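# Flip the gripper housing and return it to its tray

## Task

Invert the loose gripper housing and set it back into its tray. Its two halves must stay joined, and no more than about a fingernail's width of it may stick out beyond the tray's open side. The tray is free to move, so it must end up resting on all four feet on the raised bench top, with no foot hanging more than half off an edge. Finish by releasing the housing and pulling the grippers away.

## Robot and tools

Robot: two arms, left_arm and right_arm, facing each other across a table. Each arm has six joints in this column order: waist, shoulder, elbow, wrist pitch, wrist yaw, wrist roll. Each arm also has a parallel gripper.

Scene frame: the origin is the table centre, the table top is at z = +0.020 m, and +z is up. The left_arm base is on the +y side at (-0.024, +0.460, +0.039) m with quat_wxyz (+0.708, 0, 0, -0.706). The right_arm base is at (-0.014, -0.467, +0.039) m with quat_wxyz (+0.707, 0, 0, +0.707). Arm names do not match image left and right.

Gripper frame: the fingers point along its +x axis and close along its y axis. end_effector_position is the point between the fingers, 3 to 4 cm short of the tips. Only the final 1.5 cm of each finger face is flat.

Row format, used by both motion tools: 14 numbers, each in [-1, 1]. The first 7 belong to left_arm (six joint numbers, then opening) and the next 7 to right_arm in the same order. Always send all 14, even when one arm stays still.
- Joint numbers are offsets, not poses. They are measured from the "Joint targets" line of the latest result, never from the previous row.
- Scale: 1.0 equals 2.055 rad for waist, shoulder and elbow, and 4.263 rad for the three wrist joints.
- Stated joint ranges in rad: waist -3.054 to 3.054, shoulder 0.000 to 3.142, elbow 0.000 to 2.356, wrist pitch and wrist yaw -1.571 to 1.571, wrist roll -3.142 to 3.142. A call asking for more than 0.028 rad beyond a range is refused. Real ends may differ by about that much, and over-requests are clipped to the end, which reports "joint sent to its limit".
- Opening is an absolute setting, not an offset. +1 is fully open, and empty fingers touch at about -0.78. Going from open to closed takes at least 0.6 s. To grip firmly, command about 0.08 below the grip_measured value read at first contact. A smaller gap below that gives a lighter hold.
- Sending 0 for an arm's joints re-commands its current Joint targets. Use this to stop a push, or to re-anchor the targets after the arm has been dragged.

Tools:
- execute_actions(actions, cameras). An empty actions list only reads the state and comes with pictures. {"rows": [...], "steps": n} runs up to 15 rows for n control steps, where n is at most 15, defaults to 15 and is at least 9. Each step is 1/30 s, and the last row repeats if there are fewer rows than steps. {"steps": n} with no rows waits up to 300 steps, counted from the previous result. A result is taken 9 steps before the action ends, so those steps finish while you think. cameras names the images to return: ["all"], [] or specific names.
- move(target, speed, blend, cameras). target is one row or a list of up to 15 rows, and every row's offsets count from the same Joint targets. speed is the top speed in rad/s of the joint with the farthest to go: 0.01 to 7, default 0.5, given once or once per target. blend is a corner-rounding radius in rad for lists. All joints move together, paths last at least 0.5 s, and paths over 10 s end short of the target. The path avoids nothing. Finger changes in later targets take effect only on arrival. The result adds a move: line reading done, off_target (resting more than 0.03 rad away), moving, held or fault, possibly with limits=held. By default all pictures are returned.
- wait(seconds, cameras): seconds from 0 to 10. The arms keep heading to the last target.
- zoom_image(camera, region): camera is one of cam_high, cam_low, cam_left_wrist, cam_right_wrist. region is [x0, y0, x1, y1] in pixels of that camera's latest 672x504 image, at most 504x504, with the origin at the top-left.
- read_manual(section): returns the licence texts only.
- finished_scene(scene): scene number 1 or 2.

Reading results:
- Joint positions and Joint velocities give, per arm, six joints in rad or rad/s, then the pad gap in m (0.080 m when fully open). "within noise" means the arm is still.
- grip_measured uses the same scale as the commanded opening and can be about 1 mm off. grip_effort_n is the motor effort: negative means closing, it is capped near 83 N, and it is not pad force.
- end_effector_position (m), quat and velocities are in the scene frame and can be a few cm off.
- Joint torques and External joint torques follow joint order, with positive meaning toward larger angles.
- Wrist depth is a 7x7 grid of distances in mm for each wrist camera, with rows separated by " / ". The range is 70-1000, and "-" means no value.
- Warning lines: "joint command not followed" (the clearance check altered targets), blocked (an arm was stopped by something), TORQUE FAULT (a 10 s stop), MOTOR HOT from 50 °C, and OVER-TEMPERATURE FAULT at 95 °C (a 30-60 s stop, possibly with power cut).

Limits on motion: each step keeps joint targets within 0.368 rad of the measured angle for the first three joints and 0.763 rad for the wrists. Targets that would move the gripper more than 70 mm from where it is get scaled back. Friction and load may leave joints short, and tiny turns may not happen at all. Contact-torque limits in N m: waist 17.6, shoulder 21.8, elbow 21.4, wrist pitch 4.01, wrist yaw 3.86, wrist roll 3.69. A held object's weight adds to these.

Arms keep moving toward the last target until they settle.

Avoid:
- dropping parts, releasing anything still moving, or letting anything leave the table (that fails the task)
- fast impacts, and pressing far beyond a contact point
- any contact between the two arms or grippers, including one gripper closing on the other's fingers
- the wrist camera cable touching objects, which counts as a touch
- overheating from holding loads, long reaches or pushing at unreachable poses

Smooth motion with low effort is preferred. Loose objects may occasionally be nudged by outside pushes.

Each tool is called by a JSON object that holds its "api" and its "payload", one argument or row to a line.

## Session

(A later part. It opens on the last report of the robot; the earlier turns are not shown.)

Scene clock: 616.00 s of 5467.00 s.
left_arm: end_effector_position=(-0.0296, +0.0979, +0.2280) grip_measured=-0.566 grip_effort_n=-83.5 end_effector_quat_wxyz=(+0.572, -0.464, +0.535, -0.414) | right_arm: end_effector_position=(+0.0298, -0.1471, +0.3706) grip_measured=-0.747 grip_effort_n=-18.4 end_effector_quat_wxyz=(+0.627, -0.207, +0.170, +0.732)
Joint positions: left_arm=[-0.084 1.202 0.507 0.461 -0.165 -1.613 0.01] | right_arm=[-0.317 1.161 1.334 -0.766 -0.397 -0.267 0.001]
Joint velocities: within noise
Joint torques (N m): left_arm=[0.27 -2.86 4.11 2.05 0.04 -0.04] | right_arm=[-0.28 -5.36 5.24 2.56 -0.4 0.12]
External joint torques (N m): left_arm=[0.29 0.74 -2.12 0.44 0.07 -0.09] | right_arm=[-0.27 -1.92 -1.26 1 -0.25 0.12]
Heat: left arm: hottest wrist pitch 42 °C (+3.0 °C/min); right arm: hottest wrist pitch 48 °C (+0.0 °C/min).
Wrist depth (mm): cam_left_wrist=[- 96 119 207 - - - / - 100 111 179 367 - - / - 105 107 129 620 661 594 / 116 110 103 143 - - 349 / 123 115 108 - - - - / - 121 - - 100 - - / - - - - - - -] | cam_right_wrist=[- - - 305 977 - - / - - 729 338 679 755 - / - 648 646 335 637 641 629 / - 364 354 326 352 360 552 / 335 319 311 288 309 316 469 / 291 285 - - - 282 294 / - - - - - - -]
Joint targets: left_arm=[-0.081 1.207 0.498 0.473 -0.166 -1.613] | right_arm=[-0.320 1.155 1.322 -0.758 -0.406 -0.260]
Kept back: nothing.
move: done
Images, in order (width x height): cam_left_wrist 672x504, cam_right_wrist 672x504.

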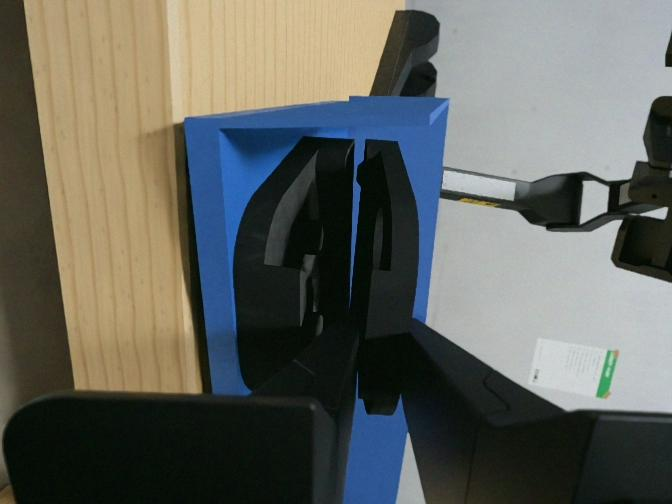

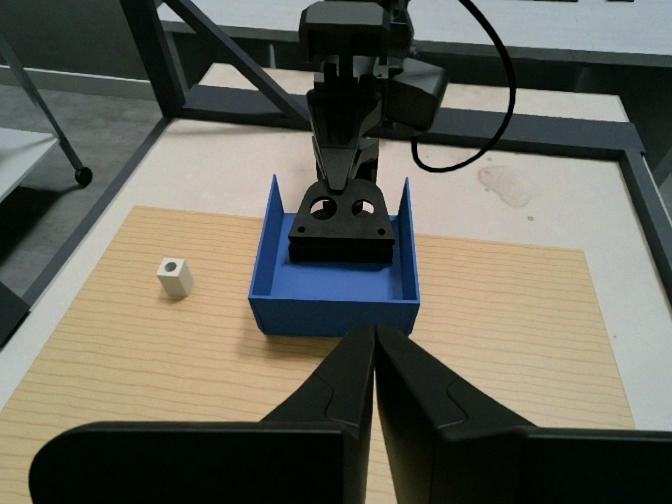

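{"api": "move", "payload": {
  "target": [0,0.0028,-0.0022,0.0020,0,0,-0.6,0,0,0,0,0,0,-0.75],
  "speed": 0.03,
  "cameras": ["cam_right_wrist","cam_left_wrist"]
}}

{"api": "zoom_image", "payload": {
  "camera": "cam_right_wrist",
  "region": [260, 170, 420, 285]
}}

{"api": "zoom_image", "payload": {
  "camera": "cam_left_wrist",
  "region": [300, 110, 420, 430]
}}

Scene clock: 617.23 s of 5467.00 s.
left_arm: end_effector_position=(-0.0296, +0.0975, +0.2272) grip_measured=-0.566 grip_effort_n=-83.5 end_effector_quat_wxyz=(+0.571, -0.465, +0.535, -0.415) | right_arm: end_effector_position=(+0.0298, -0.1471, +0.3706) grip_measured=-0.747 grip_effort_n=-18.4 end_effector_quat_wxyz=(+0.627, -0.207, +0.170, +0.732)
Joint positions: left_arm=[-0.084 1.207 0.504 0.472 -0.165 -1.613 0.01] | right_arm=[-0.317 1.161 1.334 -0.766 -0.397 -0.267 0.001]
Joint velocities: within noise
Joint torques (N m): left_arm=[0.27 -2.74 4.01 1.96 0.04 -0.03] | right_arm=[-0.27 -5.36 5.23 2.57 -0.4 0.12]
External joint torques (N m): left_arm=[0.29 0.85 -2.17 0.35 0.06 -0.08] | right_arm=[-0.26 -1.95 -1.24 1.01 -0.25 0.12]
Heat: left arm: hottest wrist pitch 42 °C (+3.0 °C/min); right arm: hottest wrist pitch 48 °C (+0.0 °C/min).
Wrist depth (mm): cam_left_wrist=[- 96 119 209 - - - / - 99 110 178 368 - - / - 104 105 129 620 660 595 / 115 109 103 134 - - 349 / 122 114 108 - - - - / - 120 - - 100 - - / - - - - - - -] | cam_right_wrist=[- - - 304 995 - - / - - 734 339 688 759 - / - 644 649 334 638 638 637 / - 365 355 325 353 361 547 / 336 319 312 289 309 315 470 / 291 286 - - - 282 295 / - - - - - - -]
Joint targets: left_arm=[-0.081 1.213 0.493 0.481 -0.166 -1.613] | right_arm=[-0.320 1.155 1.322 -0.758 -0.406 -0.260]
Kept back: nothing.
move: done
Images, in order (width x height): cam_left_wrist 672x504, cam_right_wrist 672x504.

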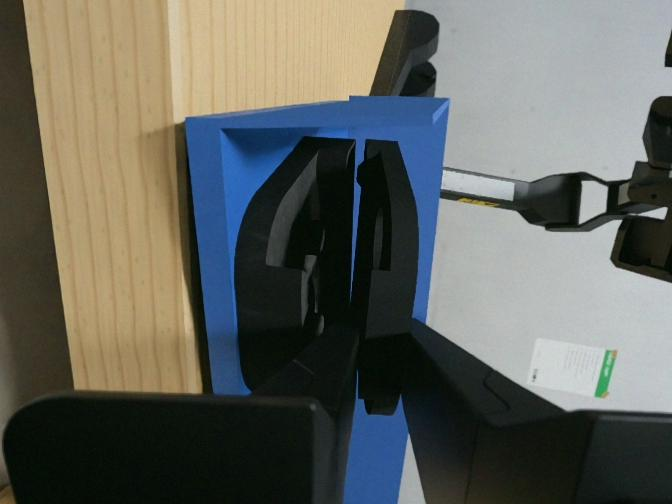

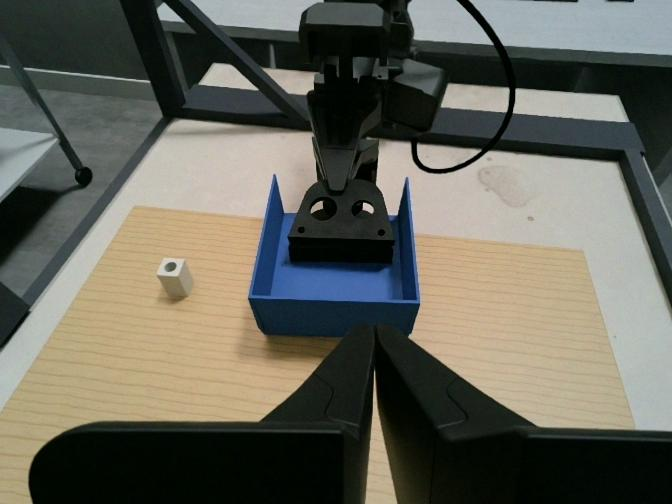

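Scaled by 3.150 from the camera's 672x504 image, which has a finer 960x720 frame.

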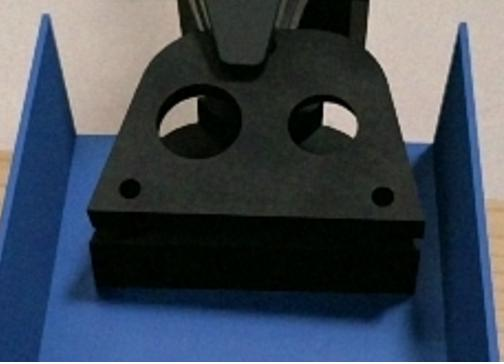

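Scaled by 1.575 from the camera's 672x504 image, which has a finer 960x720 frame.

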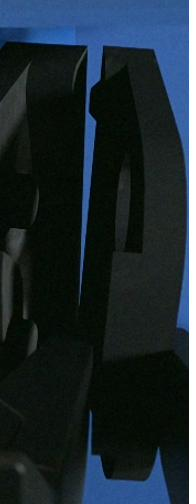

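{"api": "move", "payload": {
  "target": [0,0.0018,-0.0018,0.0015,0,0,-0.6,0,0,0,0,0,0,-0.75],
  "speed": 0.03,
  "cameras": ["cam_right_wrist","cam_left_wrist"]
}}

{"api": "zoom_image", "payload": {
  "camera": "cam_right_wrist",
  "region": [260, 170, 420, 285]
}}

{"api": "zoom_image", "payload": {
  "camera": "cam_left_wrist",
  "region": [300, 110, 420, 430]
}}

Scene clock: 618.53 s of 5467.00 s.
left_arm: end_effector_position=(-0.0295, +0.0974, +0.2266) grip_measured=-0.566 grip_effort_n=-83.5 end_effector_quat_wxyz=(+0.571, -0.465, +0.534, -0.415) | right_arm: end_effector_position=(+0.0298, -0.1471, +0.3706) grip_measured=-0.747 grip_effort_n=-18.4 end_effector_quat_wxyz=(+0.627, -0.207, +0.170, +0.732)
Joint positions: left_arm=[-0.084 1.21 0.501 0.48 -0.165 -1.613 0.01] | right_arm=[-0.317 1.161 1.334 -0.766 -0.397 -0.267 0.001]
Joint velocities: within noise
Joint torques (N m): left_arm=[0.27 -2.63 3.91 1.89 0.04 -0.03] | right_arm=[-0.27 -5.36 5.24 2.57 -0.39 0.13]
External joint torques (N m): left_arm=[0.28 1.01 -2.32 0.26 0.08 -0.08] | right_arm=[-0.25 -1.97 -1.24 1 -0.25 0.12]
Heat: left arm: hottest wrist pitch 42 °C (+3.0 °C/min); right arm: hottest wrist pitch 48 °C (+0.0 °C/min).
Wrist depth (mm): cam_left_wrist=[- 96 118 206 - - - / - 99 110 177 369 - - / - 104 105 128 617 652 599 / 115 109 102 133 - - 349 / 121 114 107 - - - - / - 120 - - 100 - - / - - - - - - -] | cam_right_wrist=[- - - 305 986 - - / - - 734 339 680 757 - / - 640 641 337 641 633 634 / - 362 354 326 351 360 550 / 336 320 310 289 308 318 470 / 291 285 - - - 283 294 / - - - - - - -]
Joint targets: left_arm=[-0.081 1.217 0.490 0.488 -0.166 -1.613] | right_arm=[-0.320 1.155 1.322 -0.758 -0.406 -0.260]
Kept back: nothing.
move: done
Images, in order (width x height): cam_left_wrist 672x504, cam_right_wrist 672x504.

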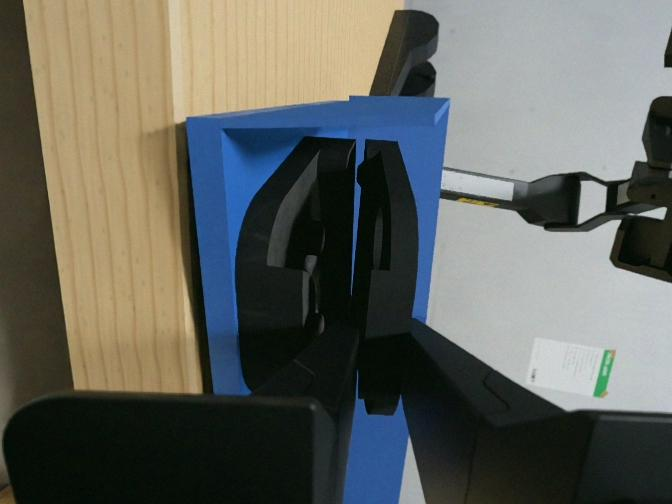

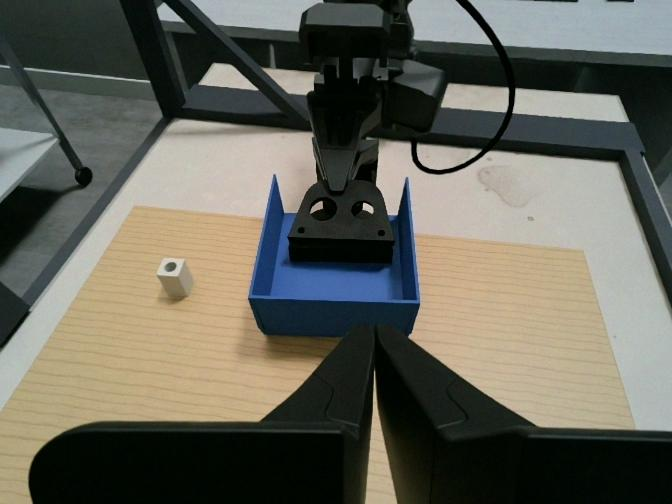

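Scaled by 3.150 from the camera's 672x504 image, which has a finer 960x720 frame.

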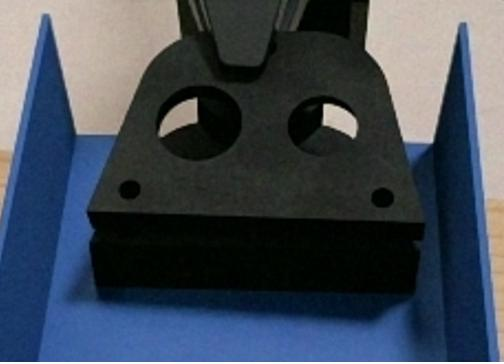

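Scaled by 1.575 from the camera's 672x504 image, which has a finer 960x720 frame.

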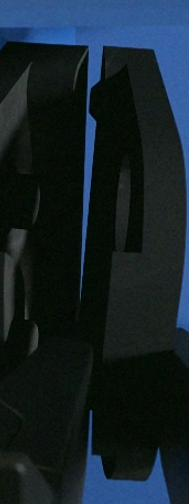

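{"api": "execute_actions", "payload": {
  "actions": [
    {"rows":[[0,0,0,0,0,0,-0.585,0,0,0,0,0,0,-0.75],[0,0,0,0,0,0,-0.57,0,0,0,0,0,0,-0.75],[0,0,0,0,0,0,-0.56,0,0,0,0,0,0,-0.75],[0,0,0,0,0,0,-0.552,0,0,0,0,0,0,-0.75],[0,0,0,0,0,0,-0.544,0,0,0,0,0,0,-0.75],[0,0,0,0,0,0,-0.536,0,0,0,0,0,0,-0.75],[0,0,0,0,0,0,-0.528,0,0,0,0,0,0,-0.75],[0,0,0,0,0,0,-0.52,0,0,0,0,0,0,-0.75],[0,0,0,0,0,0,-0.512,0,0,0,0,0,0,-0.75],[0,0,0,0,0,0,-0.504,0,0,0,0,0,0,-0.75],[0,0,0,0,0,0,-0.496,0,0,0,0,0,0,-0.75],[0,0,0,0,0,0,-0.488,0,0,0,0,0,0,-0.75],[0,0,0,0,0,0,-0.48,0,0,0,0,0,0,-0.75],[0,0,0,0,0,0,-0.472,0,0,0,0,0,0,-0.75],[0,0,0,0,0,0,-0.465,0,0,0,0,0,0,-0.75]]}
  ]
}}

{"api": "wait", "payload": {
  "seconds": 0.5,
  "cameras": ["cam_right_wrist","cam_left_wrist"]
}}

{"api": "zoom_image", "payload": {
  "camera": "cam_right_wrist",
  "region": [280, 165, 400, 260]
}}

{"api": "zoom_image", "payload": {
  "camera": "cam_left_wrist",
  "region": [200, 110, 440, 430]
}}

Scene clock: 622.00 s of 5467.00 s.
left_arm: end_effector_position=(-0.0295, +0.0974, +0.2263) grip_measured=-0.547 grip_effort_n=-30.0 end_effector_quat_wxyz=(+0.571, -0.465, +0.534, -0.415) end_effector_velocity=(+0.000, +0.002, -0.004) end_effector_angular_velocity=(+0.010, +0.019, +0.010) | right_arm: end_effector_position=(+0.0298, -0.1471, +0.3706) grip_measured=-0.747 grip_effort_n=-18.4 end_effector_quat_wxyz=(+0.627, -0.207, +0.170, +0.732)
Joint positions: left_arm=[-0.084 1.21 0.5 0.48 -0.165 -1.613 0.01] | right_arm=[-0.317 1.161 1.334 -0.766 -0.397 -0.267 0.001]
Joint velocities: left_arm=[-0.002 -0.002 -0.007 -0.007 -0.007 -0.022 0.008] | right_arm=[within noise]
Joint torques (N m): left_arm=[0.26 -2.68 3.98 1.87 0.04 -0.03] | right_arm=[-0.28 -5.37 5.24 2.56 -0.4 0.12]
External joint torques (N m): left_arm=[0.27 0.95 -2.2 0.27 0.08 -0.07] | right_arm=[-0.23 -1.99 -1.23 1 -0.26 0.12]
Heat: left arm: hottest wrist pitch 42 °C (+3.0 °C/min); right arm: hottest wrist pitch 48 °C (+0.0 °C/min).
Wrist depth (mm): cam_left_wrist=[- 95 117 208 - - - / - 99 109 176 366 - - / - 104 105 128 623 658 595 / 115 109 102 124 215 - 349 / 121 114 108 - - - - / - 120 - - 100 - - / - - - - - - -] | cam_right_wrist=[- - - 305 984 - - / - - 734 339 417 758 - / - 650 648 336 639 641 631 / - 366 353 326 350 361 551 / 336 319 311 289 309 315 471 / 291 285 - - - 282 295 / - - - - - - -]
Joint targets: left_arm=[-0.081 1.217 0.490 0.488 -0.166 -1.613] | right_arm=[-0.320 1.155 1.322 -0.758 -0.406 -0.260]
Steps of this call (1-98: nothing new was sent; 99-104: this action's first 6). Readings (joint positions of left_arm | right_arm):
99: [-0.084 1.210 0.501 0.480 -0.165 -1.613] | [-0.317 1.161 1.334 -0.766 -0.397 -0.267]
100: [-0.084 1.210 0.501 0.480 -0.165 -1.613] | [-0.317 1.161 1.334 -0.766 -0.397 -0.267]
102: [-0.084 1.210 0.501 0.480 -0.165 -1.613] | [-0.317 1.161 1.334 -0.766 -0.397 -0.267]
104: the state above

Scene clock: 622.80 s of 5467.00 s.
left_arm: end_effector_position=(-0.0295, +0.0977, +0.2242) grip_measured=-0.469 grip_effort_n=13.3 end_effector_quat_wxyz=(+0.572, -0.463, +0.535, -0.413) | right_arm: end_effector_position=(+0.0298, -0.1471, +0.3706) grip_measured=-0.747 grip_effort_n=-18.4 end_effector_quat_wxyz=(+0.627, -0.207, +0.170, +0.732)
Joint positions: left_arm=[-0.084 1.213 0.498 0.48 -0.165 -1.613 0.014] | right_arm=[-0.317 1.161 1.334 -0.766 -0.397 -0.267 0.001]
Joint velocities: within noise
Joint torques (N m): left_arm=[0.25 -2.96 4.19 1.87 0.04 -0.02] | right_arm=[-0.27 -5.36 5.23 2.57 -0.39 0.13]
External joint torques (N m): left_arm=[0.24 0.66 -2 0.26 0.08 -0.07] | right_arm=[-0.28 -1.96 -1.25 1 -0.24 0.12]
Heat: left arm: hottest wrist pitch 41 °C (+2.0 °C/min); right arm: hottest wrist pitch 48 °C (+0.0 °C/min).
Wrist depth (mm): cam_left_wrist=[- 96 113 196 - - - / - 100 109 164 367 - - / - 105 104 126 198 666 625 / 116 110 102 120 213 - 613 / 121 115 109 - - - - / - 121 - - - - - / - - - - - - -] | cam_right_wrist=[- - - 315 978 - - / - - 731 340 416 759 - / - 649 644 337 633 640 637 / - 363 352 327 352 359 545 / 337 320 311 289 309 316 469 / 292 285 - - - 282 294 / - - - - - - -]
Joint targets: left_arm=[-0.081 1.217 0.490 0.488 -0.166 -1.613] | right_arm=[-0.320 1.155 1.322 -0.758 -0.406 -0.260]
Steps of this call (1-9: your previous action's last 9; 10-15: toward your last target; 16-24: nothing new was sent). Readings (joint positions of left_arm | right_arm):
1: [-0.084 1.210 0.500 0.480 -0.165 -1.613] | [-0.317 1.161 1.334 -0.766 -0.397 -0.267]
2: [-0.084 1.210 0.500 0.480 -0.165 -1.613] | [-0.317 1.161 1.334 -0.766 -0.397 -0.267]
4: [-0.084 1.210 0.500 0.480 -0.165 -1.613] | [-0.317 1.161 1.334 -0.766 -0.397 -0.267]
8: [-0.084 1.211 0.499 0.480 -0.165 -1.613] | [-0.317 1.161 1.334 -0.766 -0.397 -0.267]
24: the state above
All arms were judged still, so your last target was given up. Each gripper or tool keeps its last command.
Images, in order (width x height): cam_left_wrist 672x504, cam_right_wrist 672x504.

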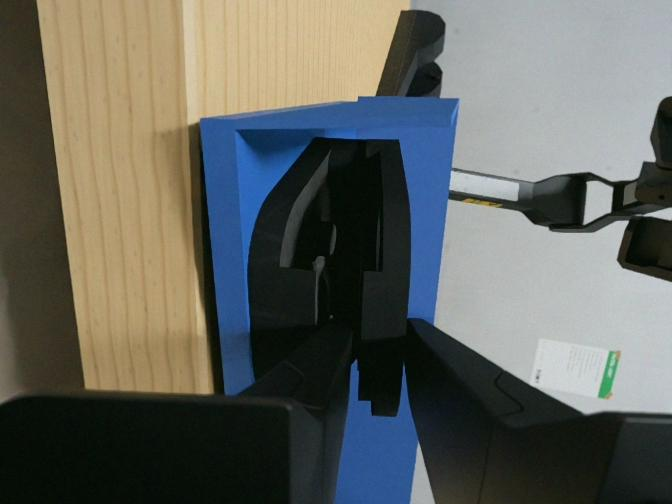

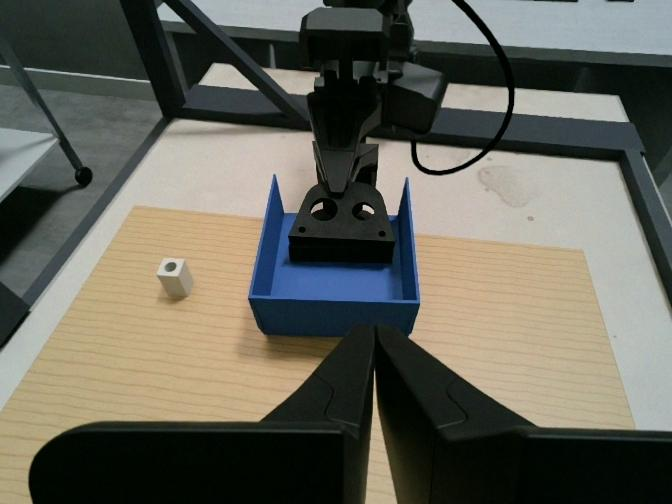

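Scaled by 4.200 from the camera's 672x504 image, which has a finer 960x720 frame.

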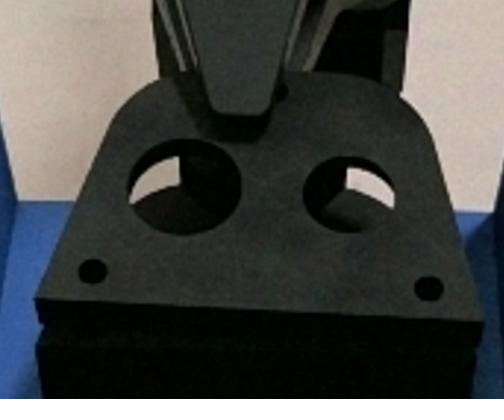

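Scaled by 1.575 from the camera's 672x504 image, which has a finer 960x720 frame.

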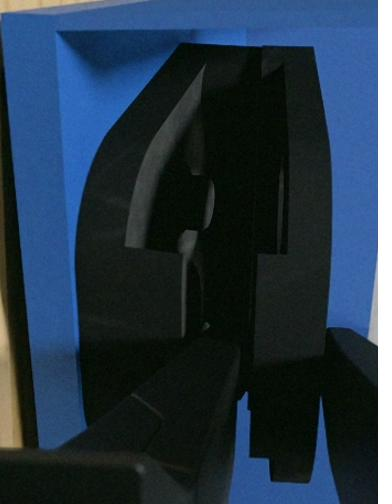

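{"api": "move", "payload": {
  "target": [
    [0,-0.0088,0,-0.0016,0,0,-0.465,0,0,0,0,0,0,-0.75],
    [-0.0054,-0.0234,-0.0068,-0.0061,-0.0026,0,-0.465,0,0,0,0,0,0,-0.75]
  ],
  "speed": 0.04,
  "cameras": ["cam_right_wrist","cam_left_wrist"]
}}

{"api": "zoom_image", "payload": {
  "camera": "cam_right_wrist",
  "region": [280, 165, 400, 260]
}}

{"api": "zoom_image", "payload": {
  "camera": "cam_left_wrist",
  "region": [200, 110, 440, 430]
}}

Scene clock: 627.83 s of 5467.00 s.
left_arm: end_effector_position=(-0.0302, +0.1036, +0.2255) grip_measured=-0.469 grip_effort_n=13.3 end_effector_quat_wxyz=(+0.573, -0.463, +0.535, -0.414) | right_arm: end_effector_position=(+0.0298, -0.1471, +0.3706) grip_measured=-0.747 grip_effort_n=-18.4 end_effector_quat_wxyz=(+0.627, -0.207, +0.170, +0.732)
Joint positions: left_arm=[-0.089 1.179 0.484 0.46 -0.169 -1.613 0.014] | right_arm=[-0.317 1.161 1.334 -0.766 -0.397 -0.267 0.001]
Joint velocities: within noise
Joint torques (N m): left_arm=[-0.2 -4.36 4.2 1.47 -0.15 -0.02] | right_arm=[-0.28 -5.36 5.24 2.56 -0.39 0.12]
External joint torques (N m): left_arm=[-0.17 -0.94 -2 -0.12 -0.13 -0.07] | right_arm=[-0.29 -1.97 -1.23 1 -0.24 0.12]
Heat: left arm: hottest wrist pitch 41 °C (+1.0 °C/min); right arm: hottest wrist pitch 48 °C (+0.0 °C/min).
Wrist depth (mm): cam_left_wrist=[- 102 115 204 388 - - / - 107 112 189 318 - - / 116 111 107 135 204 - 601 / 229 117 109 127 - - 350 / 237 124 114 - - - - / - 129 - - - - - / - - - 140 - - -] | cam_right_wrist=[- - - 311 976 - - / - - 737 340 678 759 - / - 650 649 338 619 631 631 / - 363 353 326 352 358 545 / 336 319 310 289 309 316 471 / 292 286 - - - 282 295 / - - - - - - -]
Joint targets: left_arm=[-0.092 1.169 0.476 0.462 -0.177 -1.613] | right_arm=[-0.320 1.155 1.322 -0.758 -0.406 -0.260]
Kept back: nothing.
move: done
Images, in order (width x height): cam_left_wrist 672x504, cam_right_wrist 672x504.

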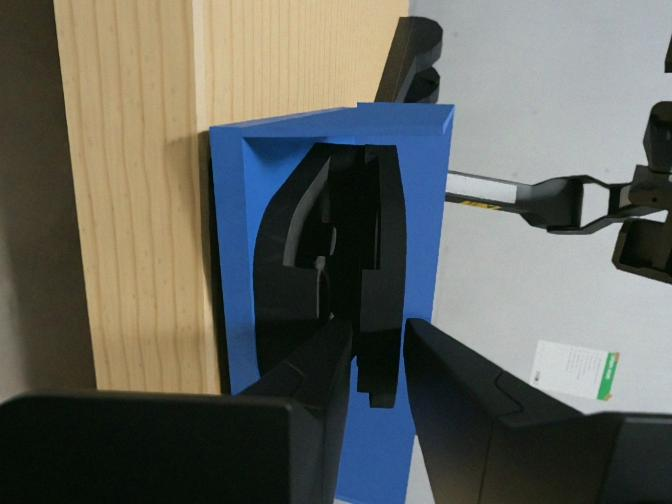

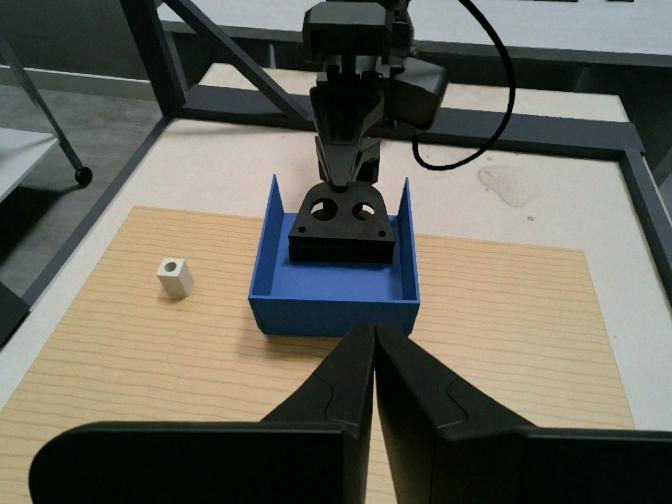

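Scaled by 4.200 from the camera's 672x504 image, which has a finer 960x720 frame.

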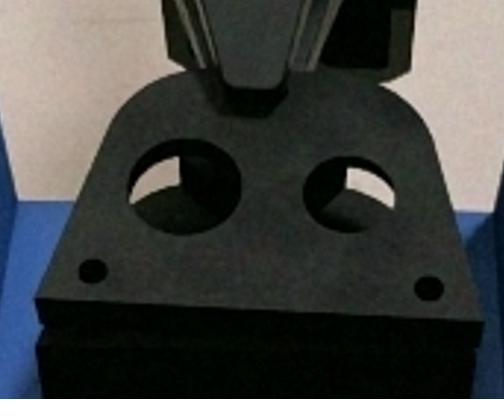

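Scaled by 1.575 from the camera's 672x504 image, which has a finer 960x720 frame.

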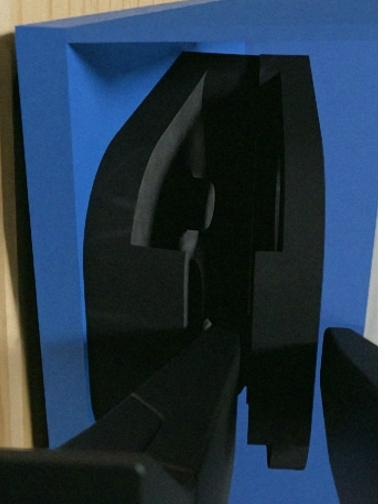

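{"api": "move", "payload": {
  "target": [-0.0031,-0.0183,-0.0101,-0.0040,-0.0015,0,-0.465,0,0,0,0,0,0,-0.75],
  "speed": 0.05,
  "cameras": ["cam_right_wrist","cam_left_wrist"]
}}

{"api": "zoom_image", "payload": {
  "camera": "cam_right_wrist",
  "region": [280, 165, 400, 260]
}}

{"api": "zoom_image", "payload": {
  "camera": "cam_left_wrist",
  "region": [200, 110, 440, 430]
}}

Scene clock: 630.50 s of 5467.00 s.
left_arm: end_effector_position=(-0.0308, +0.1110, +0.2255) grip_measured=-0.469 grip_effort_n=13.3 end_effector_quat_wxyz=(+0.573, -0.463, +0.535, -0.414) | right_arm: end_effector_position=(+0.0298, -0.1471, +0.3706) grip_measured=-0.747 grip_effort_n=-18.4 end_effector_quat_wxyz=(+0.627, -0.207, +0.170, +0.732)
Joint positions: left_arm=[-0.095 1.142 0.464 0.443 -0.175 -1.613 0.014] | right_arm=[-0.317 1.161 1.334 -0.766 -0.397 -0.267 0.001]
Joint velocities: within noise
Joint torques (N m): left_arm=[-0.23 -4.14 4.2 1.47 -0.15 -0.03] | right_arm=[-0.28 -5.36 5.24 2.56 -0.39 0.13]
External joint torques (N m): left_arm=[-0.22 -0.92 -2.09 -0.14 -0.12 -0.08] | right_arm=[-0.3 -1.91 -1.27 1 -0.24 0.12]
Heat: left arm: hottest wrist pitch 41 °C (+1.0 °C/min); right arm: hottest wrist pitch 48 °C (+0.0 °C/min).
Wrist depth (mm): cam_left_wrist=[- 110 115 203 - - - / - 115 113 191 390 - - / 229 119 116 142 214 - 602 / 239 126 118 116 229 - 356 / 246 133 125 114 - - - / - 137 - 155 - - - / - - - 138 - - -] | cam_right_wrist=[- - - 321 993 - - / - - 737 347 667 755 - / - 647 644 375 637 641 636 / - 365 354 327 351 360 548 / 336 320 310 287 310 317 472 / 292 286 - - - 283 294 / - - - - - - -]
Joint targets: left_arm=[-0.099 1.131 0.455 0.445 -0.183 -1.613] | right_arm=[-0.320 1.155 1.322 -0.758 -0.406 -0.260]
Kept back: nothing.
move: done
Images, in order (width x height): cam_left_wrist 672x504, cam_right_wrist 672x504.

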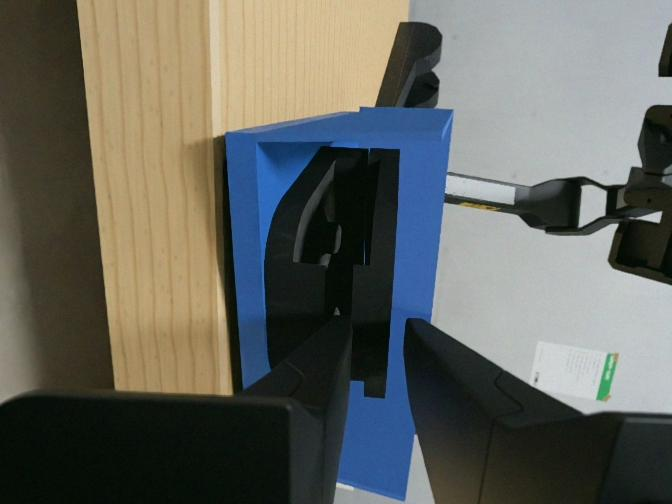

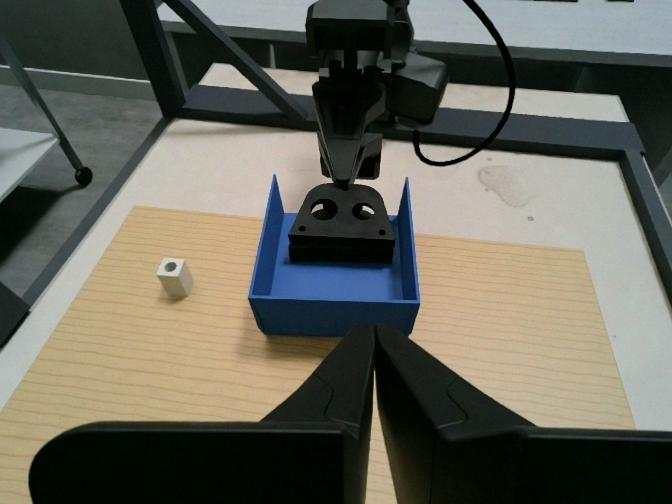

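Scaled by 4.200 from the camera's 672x504 image, which has a finer 960x720 frame.

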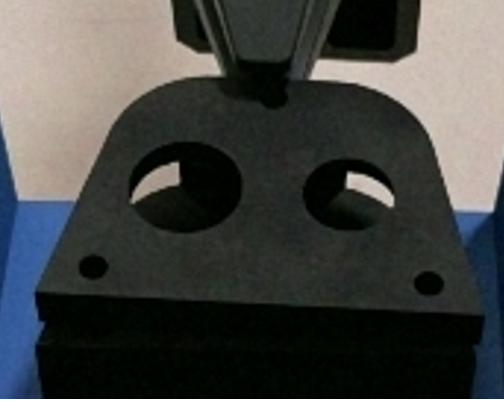

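Scaled by 1.575 from the camera's 672x504 image, which has a finer 960x720 frame.

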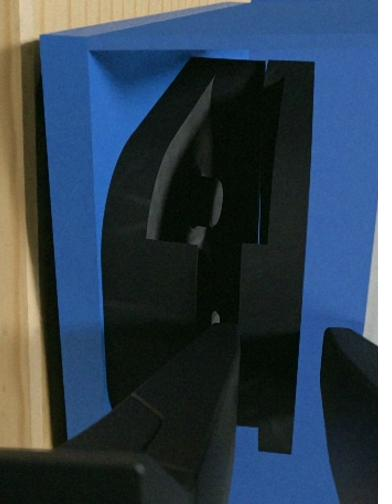

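{"api": "move", "payload": {
  "target": [
    [0,0.0073,0,0.0016,0,0,-0.465,0,0,0,0,0,0,-0.75],
    [0,0.0102,-0.0051,0.0047,0,0,-0.465,0,0,0,0,0,0,-0.75]
  ],
  "speed": 0.04,
  "cameras": ["cam_right_wrist","cam_left_wrist"]
}}

{"api": "zoom_image", "payload": {
  "camera": "cam_right_wrist",
  "region": [280, 165, 400, 260]
}}

{"api": "zoom_image", "payload": {
  "camera": "cam_left_wrist",
  "region": [200, 110, 440, 430]
}}

Scene clock: 633.37 s of 5467.00 s.
left_arm: end_effector_position=(-0.0305, +0.1117, +0.2211) grip_measured=-0.469 grip_effort_n=13.3 end_effector_quat_wxyz=(+0.575, -0.461, +0.535, -0.413) | right_arm: end_effector_position=(+0.0298, -0.1471, +0.3706) grip_measured=-0.747 grip_effort_n=-18.4 end_effector_quat_wxyz=(+0.627, -0.207, +0.170, +0.732)
Joint positions: left_arm=[-0.095 1.148 0.453 0.454 -0.177 -1.613 0.014] | right_arm=[-0.317 1.161 1.334 -0.766 -0.397 -0.267 0.001]
Joint velocities: within noise
Joint torques (N m): left_arm=[-0.24 -2.59 4.18 2.06 -0.16 -0.02] | right_arm=[-0.28 -5.37 5.26 2.57 -0.4 0.12]
External joint torques (N m): left_arm=[-0.23 0.61 -2.02 0.47 -0.12 -0.07] | right_arm=[-0.29 -1.95 -1.21 1.01 -0.25 0.12]
Heat: left arm: hottest wrist pitch 41 °C (+1.0 °C/min); right arm: hottest wrist pitch 48 °C (+0.0 °C/min).
Wrist depth (mm): cam_left_wrist=[217 111 109 197 357 - - / 223 116 112 176 367 - - / 230 121 116 141 210 - 648 / 240 127 121 115 224 - 364 / 246 133 125 114 - - - / - 139 - 155 95 - - / - - - 143 - - -] | cam_right_wrist=[- - - 323 978 - - / - - 731 353 670 757 - / - 647 642 383 644 637 633 / - 366 354 327 351 359 547 / 336 318 310 288 309 316 470 / 290 285 - - - 282 294 / - - - - - - -]
Joint targets: left_arm=[-0.099 1.152 0.445 0.465 -0.183 -1.613] | right_arm=[-0.320 1.155 1.322 -0.758 -0.406 -0.260]
Kept back: nothing.
move: done
Images, in order (width x height): cam_left_wrist 672x504, cam_right_wrist 672x504.

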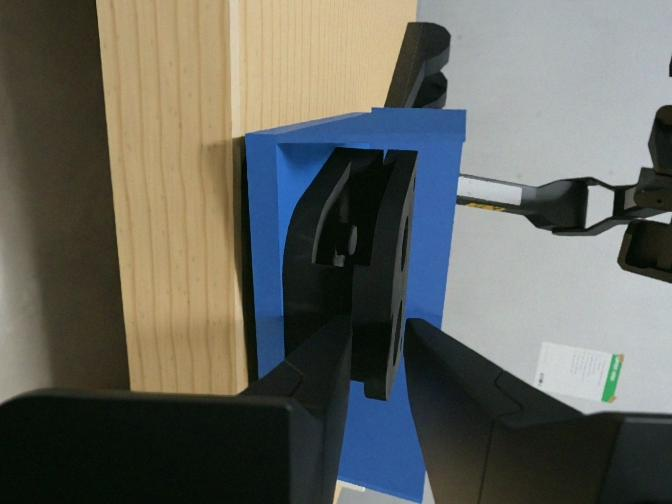

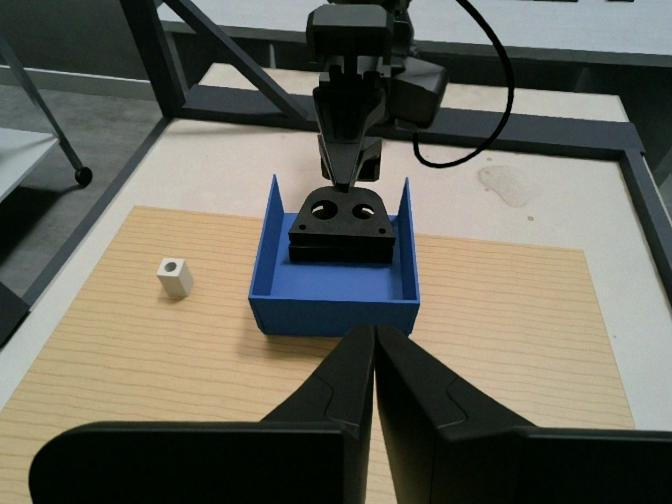

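Scaled by 4.200 from the camera's 672x504 image, which has a finer 960x720 frame.

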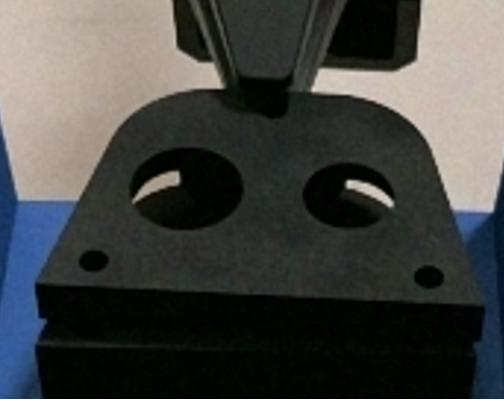

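Scaled by 1.575 from the camera's 672x504 image, which has a finer 960x720 frame.

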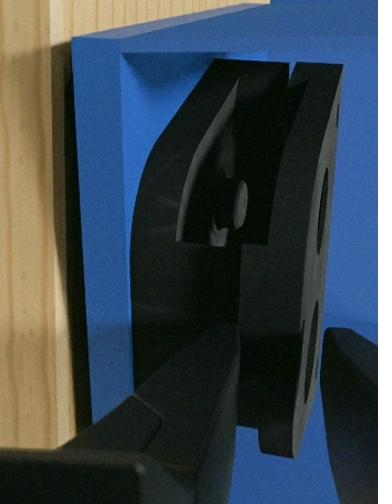

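{"api": "move", "payload": {
  "target": [0,0.0012,-0.0037,0.0021,0,0,-0.465,0,0,0,0,0,0,-0.75],
  "speed": 0.03,
  "cameras": ["cam_right_wrist","cam_left_wrist"]
}}

{"api": "zoom_image", "payload": {
  "camera": "cam_right_wrist",
  "region": [280, 165, 400, 260]
}}

{"api": "zoom_image", "payload": {
  "camera": "cam_left_wrist",
  "region": [200, 110, 440, 430]
}}

Scene clock: 635.20 s of 5467.00 s.
left_arm: end_effector_position=(-0.0304, +0.1122, +0.2188) grip_measured=-0.469 grip_effort_n=13.3 end_effector_quat_wxyz=(+0.575, -0.461, +0.536, -0.412) | right_arm: end_effector_position=(+0.0298, -0.1471, +0.3706) grip_measured=-0.747 grip_effort_n=-18.4 end_effector_quat_wxyz=(+0.627, -0.207, +0.170, +0.732)
Joint positions: left_arm=[-0.095 1.15 0.445 0.463 -0.177 -1.613 0.014] | right_arm=[-0.317 1.161 1.334 -0.766 -0.397 -0.267 0.001]
Joint velocities: within noise
Joint torques (N m): left_arm=[-0.24 -2.57 4.16 2.06 -0.15 -0.02] | right_arm=[-0.29 -5.36 5.25 2.56 -0.4 0.12]
External joint torques (N m): left_arm=[-0.23 0.62 -2.02 0.46 -0.12 -0.07] | right_arm=[-0.3 -1.97 -1.22 1 -0.25 0.12]
Heat: left arm: hottest wrist pitch 41 °C (+1.0 °C/min); right arm: hottest wrist pitch 48 °C (+0.0 °C/min).
Wrist depth (mm): cam_left_wrist=[- 111 108 177 355 - - / 222 116 113 167 326 - - / 232 121 116 142 207 - 641 / 240 127 123 116 224 - 363 / 238 134 127 115 231 - - / - 140 - 155 95 - - / - - - 142 - - -] | cam_right_wrist=[- - - 324 983 - - / - - 734 354 670 755 - / - 642 642 386 638 641 633 / - 364 351 327 352 358 546 / 338 320 312 288 310 316 470 / 292 284 - - - 281 295 / - - - - - - -]
Joint targets: left_arm=[-0.099 1.155 0.437 0.474 -0.183 -1.613] | right_arm=[-0.320 1.155 1.322 -0.758 -0.406 -0.260]
Kept back: nothing.
move: done
Images, in order (width x height): cam_left_wrist 672x504, cam_right_wrist 672x504.

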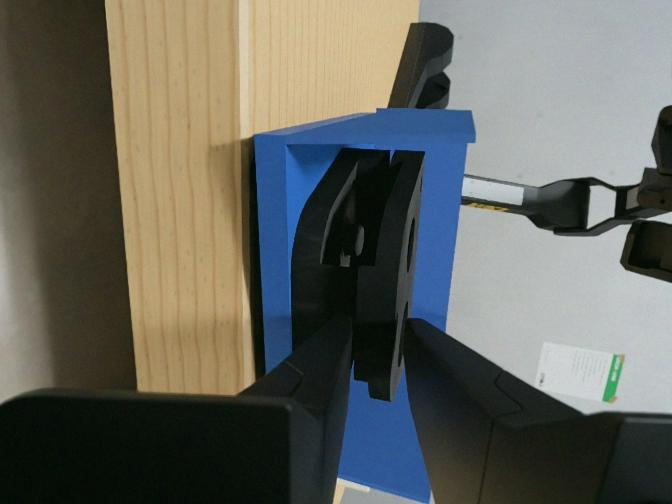

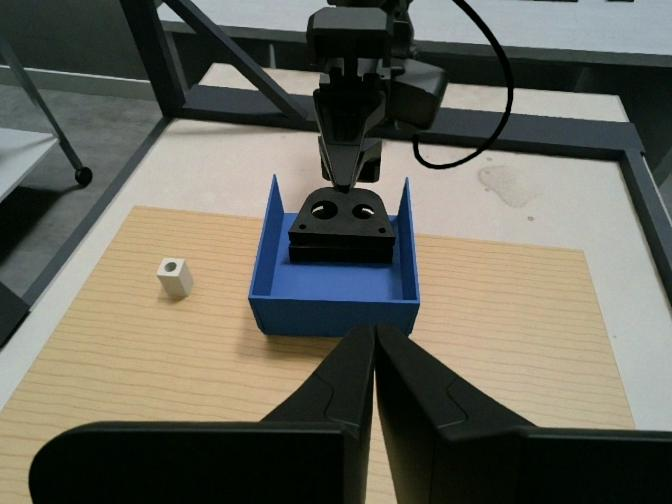

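Scaled by 4.200 from the camera's 672x504 image, which has a finer 960x720 frame.

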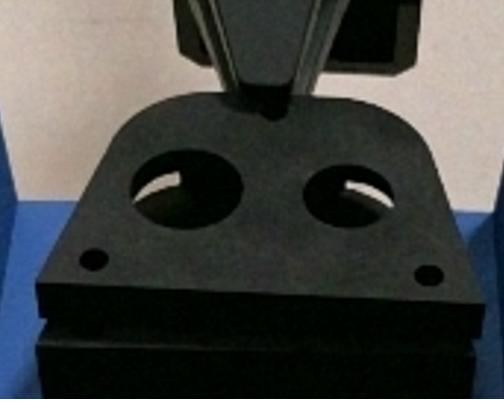

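Scaled by 1.575 from the camera's 672x504 image, which has a finer 960x720 frame.

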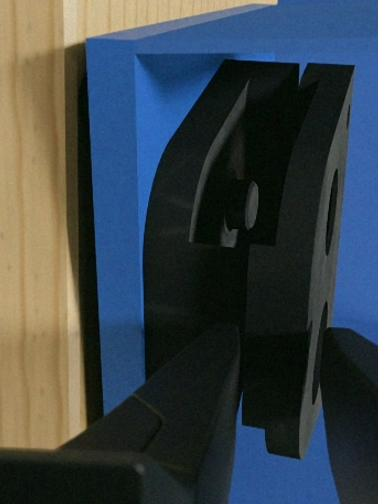

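{"api": "move", "payload": {
  "target": [
    [0,-0.0083,0,-0.0018,0,0,-0.465,0,0,0,0,0,0,-0.75],
    [-0.0102,-0.0701,-0.0350,-0.0162,-0.0052,0,-0.465,0,0,0,0,0,0,-0.75]
  ],
  "speed": 0.1,
  "cameras": ["cam_right_wrist","cam_left_wrist","cam_low"]
}}

{"api": "zoom_image", "payload": {
  "camera": "cam_right_wrist",
  "region": [280, 165, 400, 275]
}}

{"api": "zoom_image", "payload": {
  "camera": "cam_left_wrist",
  "region": [220, 80, 460, 400]
}}

Scene clock: 638.07 s of 5467.00 s.
left_arm: end_effector_position=(-0.0317, +0.1368, +0.2162) grip_measured=-0.469 grip_effort_n=13.3 end_effector_quat_wxyz=(+0.576, -0.460, +0.534, -0.413) | right_arm: end_effector_position=(+0.0298, -0.1471, +0.3706) grip_measured=-0.747 grip_effort_n=-18.4 end_effector_quat_wxyz=(+0.627, -0.207, +0.170, +0.732)
Joint positions: left_arm=[-0.116 1.02 0.374 0.403 -0.198 -1.613 0.014] | right_arm=[-0.317 1.161 1.334 -0.766 -0.397 -0.267 0.001]
Joint velocities: within noise
Joint torques (N m): left_arm=[-0.25 -3.32 4.24 1.47 -0.16 -0.03] | right_arm=[-0.28 -5.36 5.25 2.57 -0.39 0.12]
External joint torques (N m): left_arm=[-0.26 -0.76 -2.15 -0.16 -0.12 -0.07] | right_arm=[-0.3 -2 -1.18 1.03 -0.24 0.12]
Heat: left arm: hottest wrist pitch 41 °C (+1.0 °C/min); right arm: hottest wrist pitch 48 °C (+0.0 °C/min).
Wrist depth (mm): cam_left_wrist=[223 240 130 176 388 - - / 227 253 136 167 342 - - / 232 262 142 143 229 - 634 / 236 268 148 138 247 - 648 / 236 285 155 142 246 - - / - 292 - 165 - - - / - - - - - - -] | cam_right_wrist=[- - - 351 982 - - / - - 721 372 692 764 - / - 647 640 456 639 640 635 / - 363 353 326 351 362 550 / 336 320 312 289 308 317 472 / 293 284 - - - 282 294 / - - - - - - -]
Joint targets: left_arm=[-0.120 1.010 0.365 0.405 -0.205 -1.613] | right_arm=[-0.320 1.155 1.322 -0.758 -0.406 -0.260]
Kept back: nothing.
move: done
Images, in order (width x height): cam_low 672x504, cam_left_wrist 672x504, cam_right_wrist 672x504.

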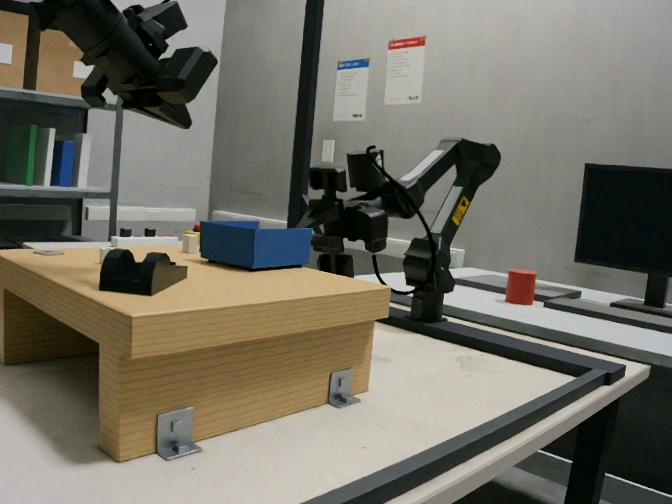

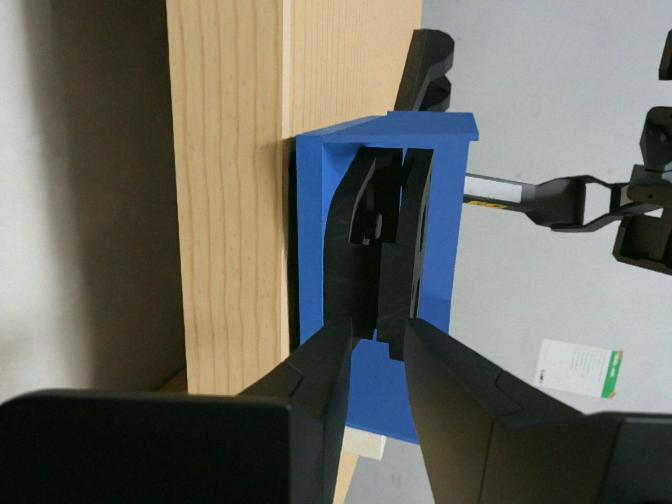

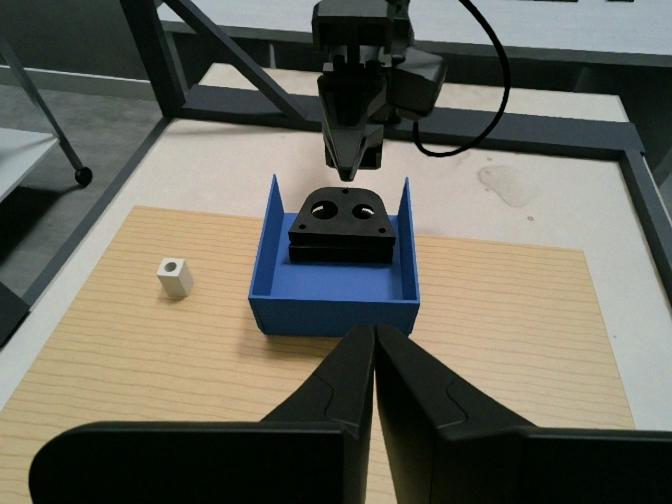

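Scaled by 4.200 from the camera's 672x504 image, which has a finer 960x720 frame.

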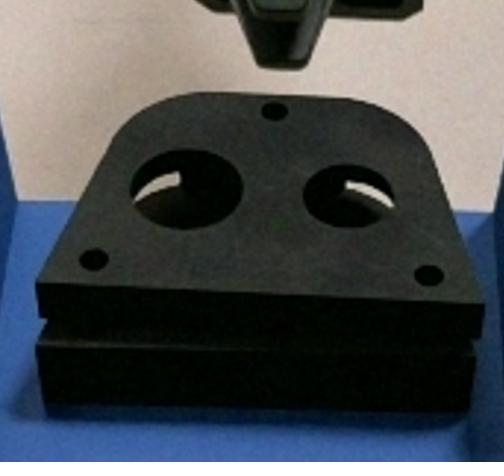

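Scaled by 1.575 from the camera's 672x504 image, which has a finer 960x720 frame.

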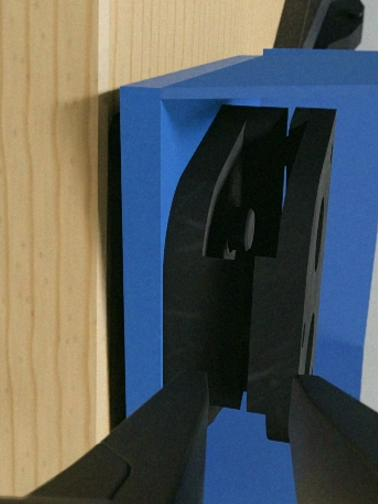

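{"api": "zoom_image", "payload": {
  "camera": "cam_right_wrist",
  "region": [284, 220, 344, 266]
}}

{"api": "zoom_image", "payload": {
  "camera": "cam_right_wrist",
  "region": [340, 220, 400, 266]
}}

Scaled by 8.400 from the camera's 672x504 image, which has a finer 960x720 frame.

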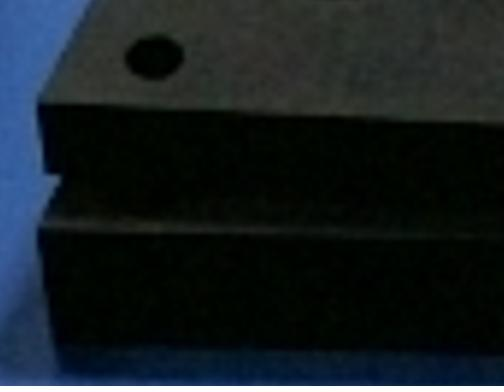

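Scaled by 8.400 from the camera's 672x504 image, which has a finer 960x720 frame.

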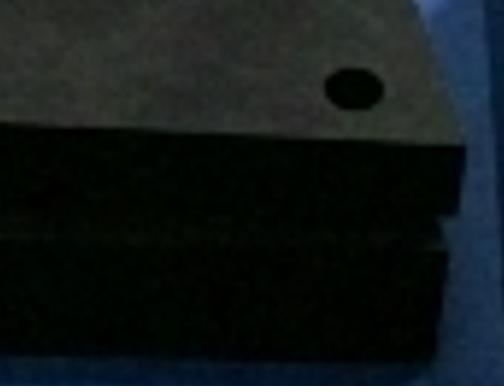

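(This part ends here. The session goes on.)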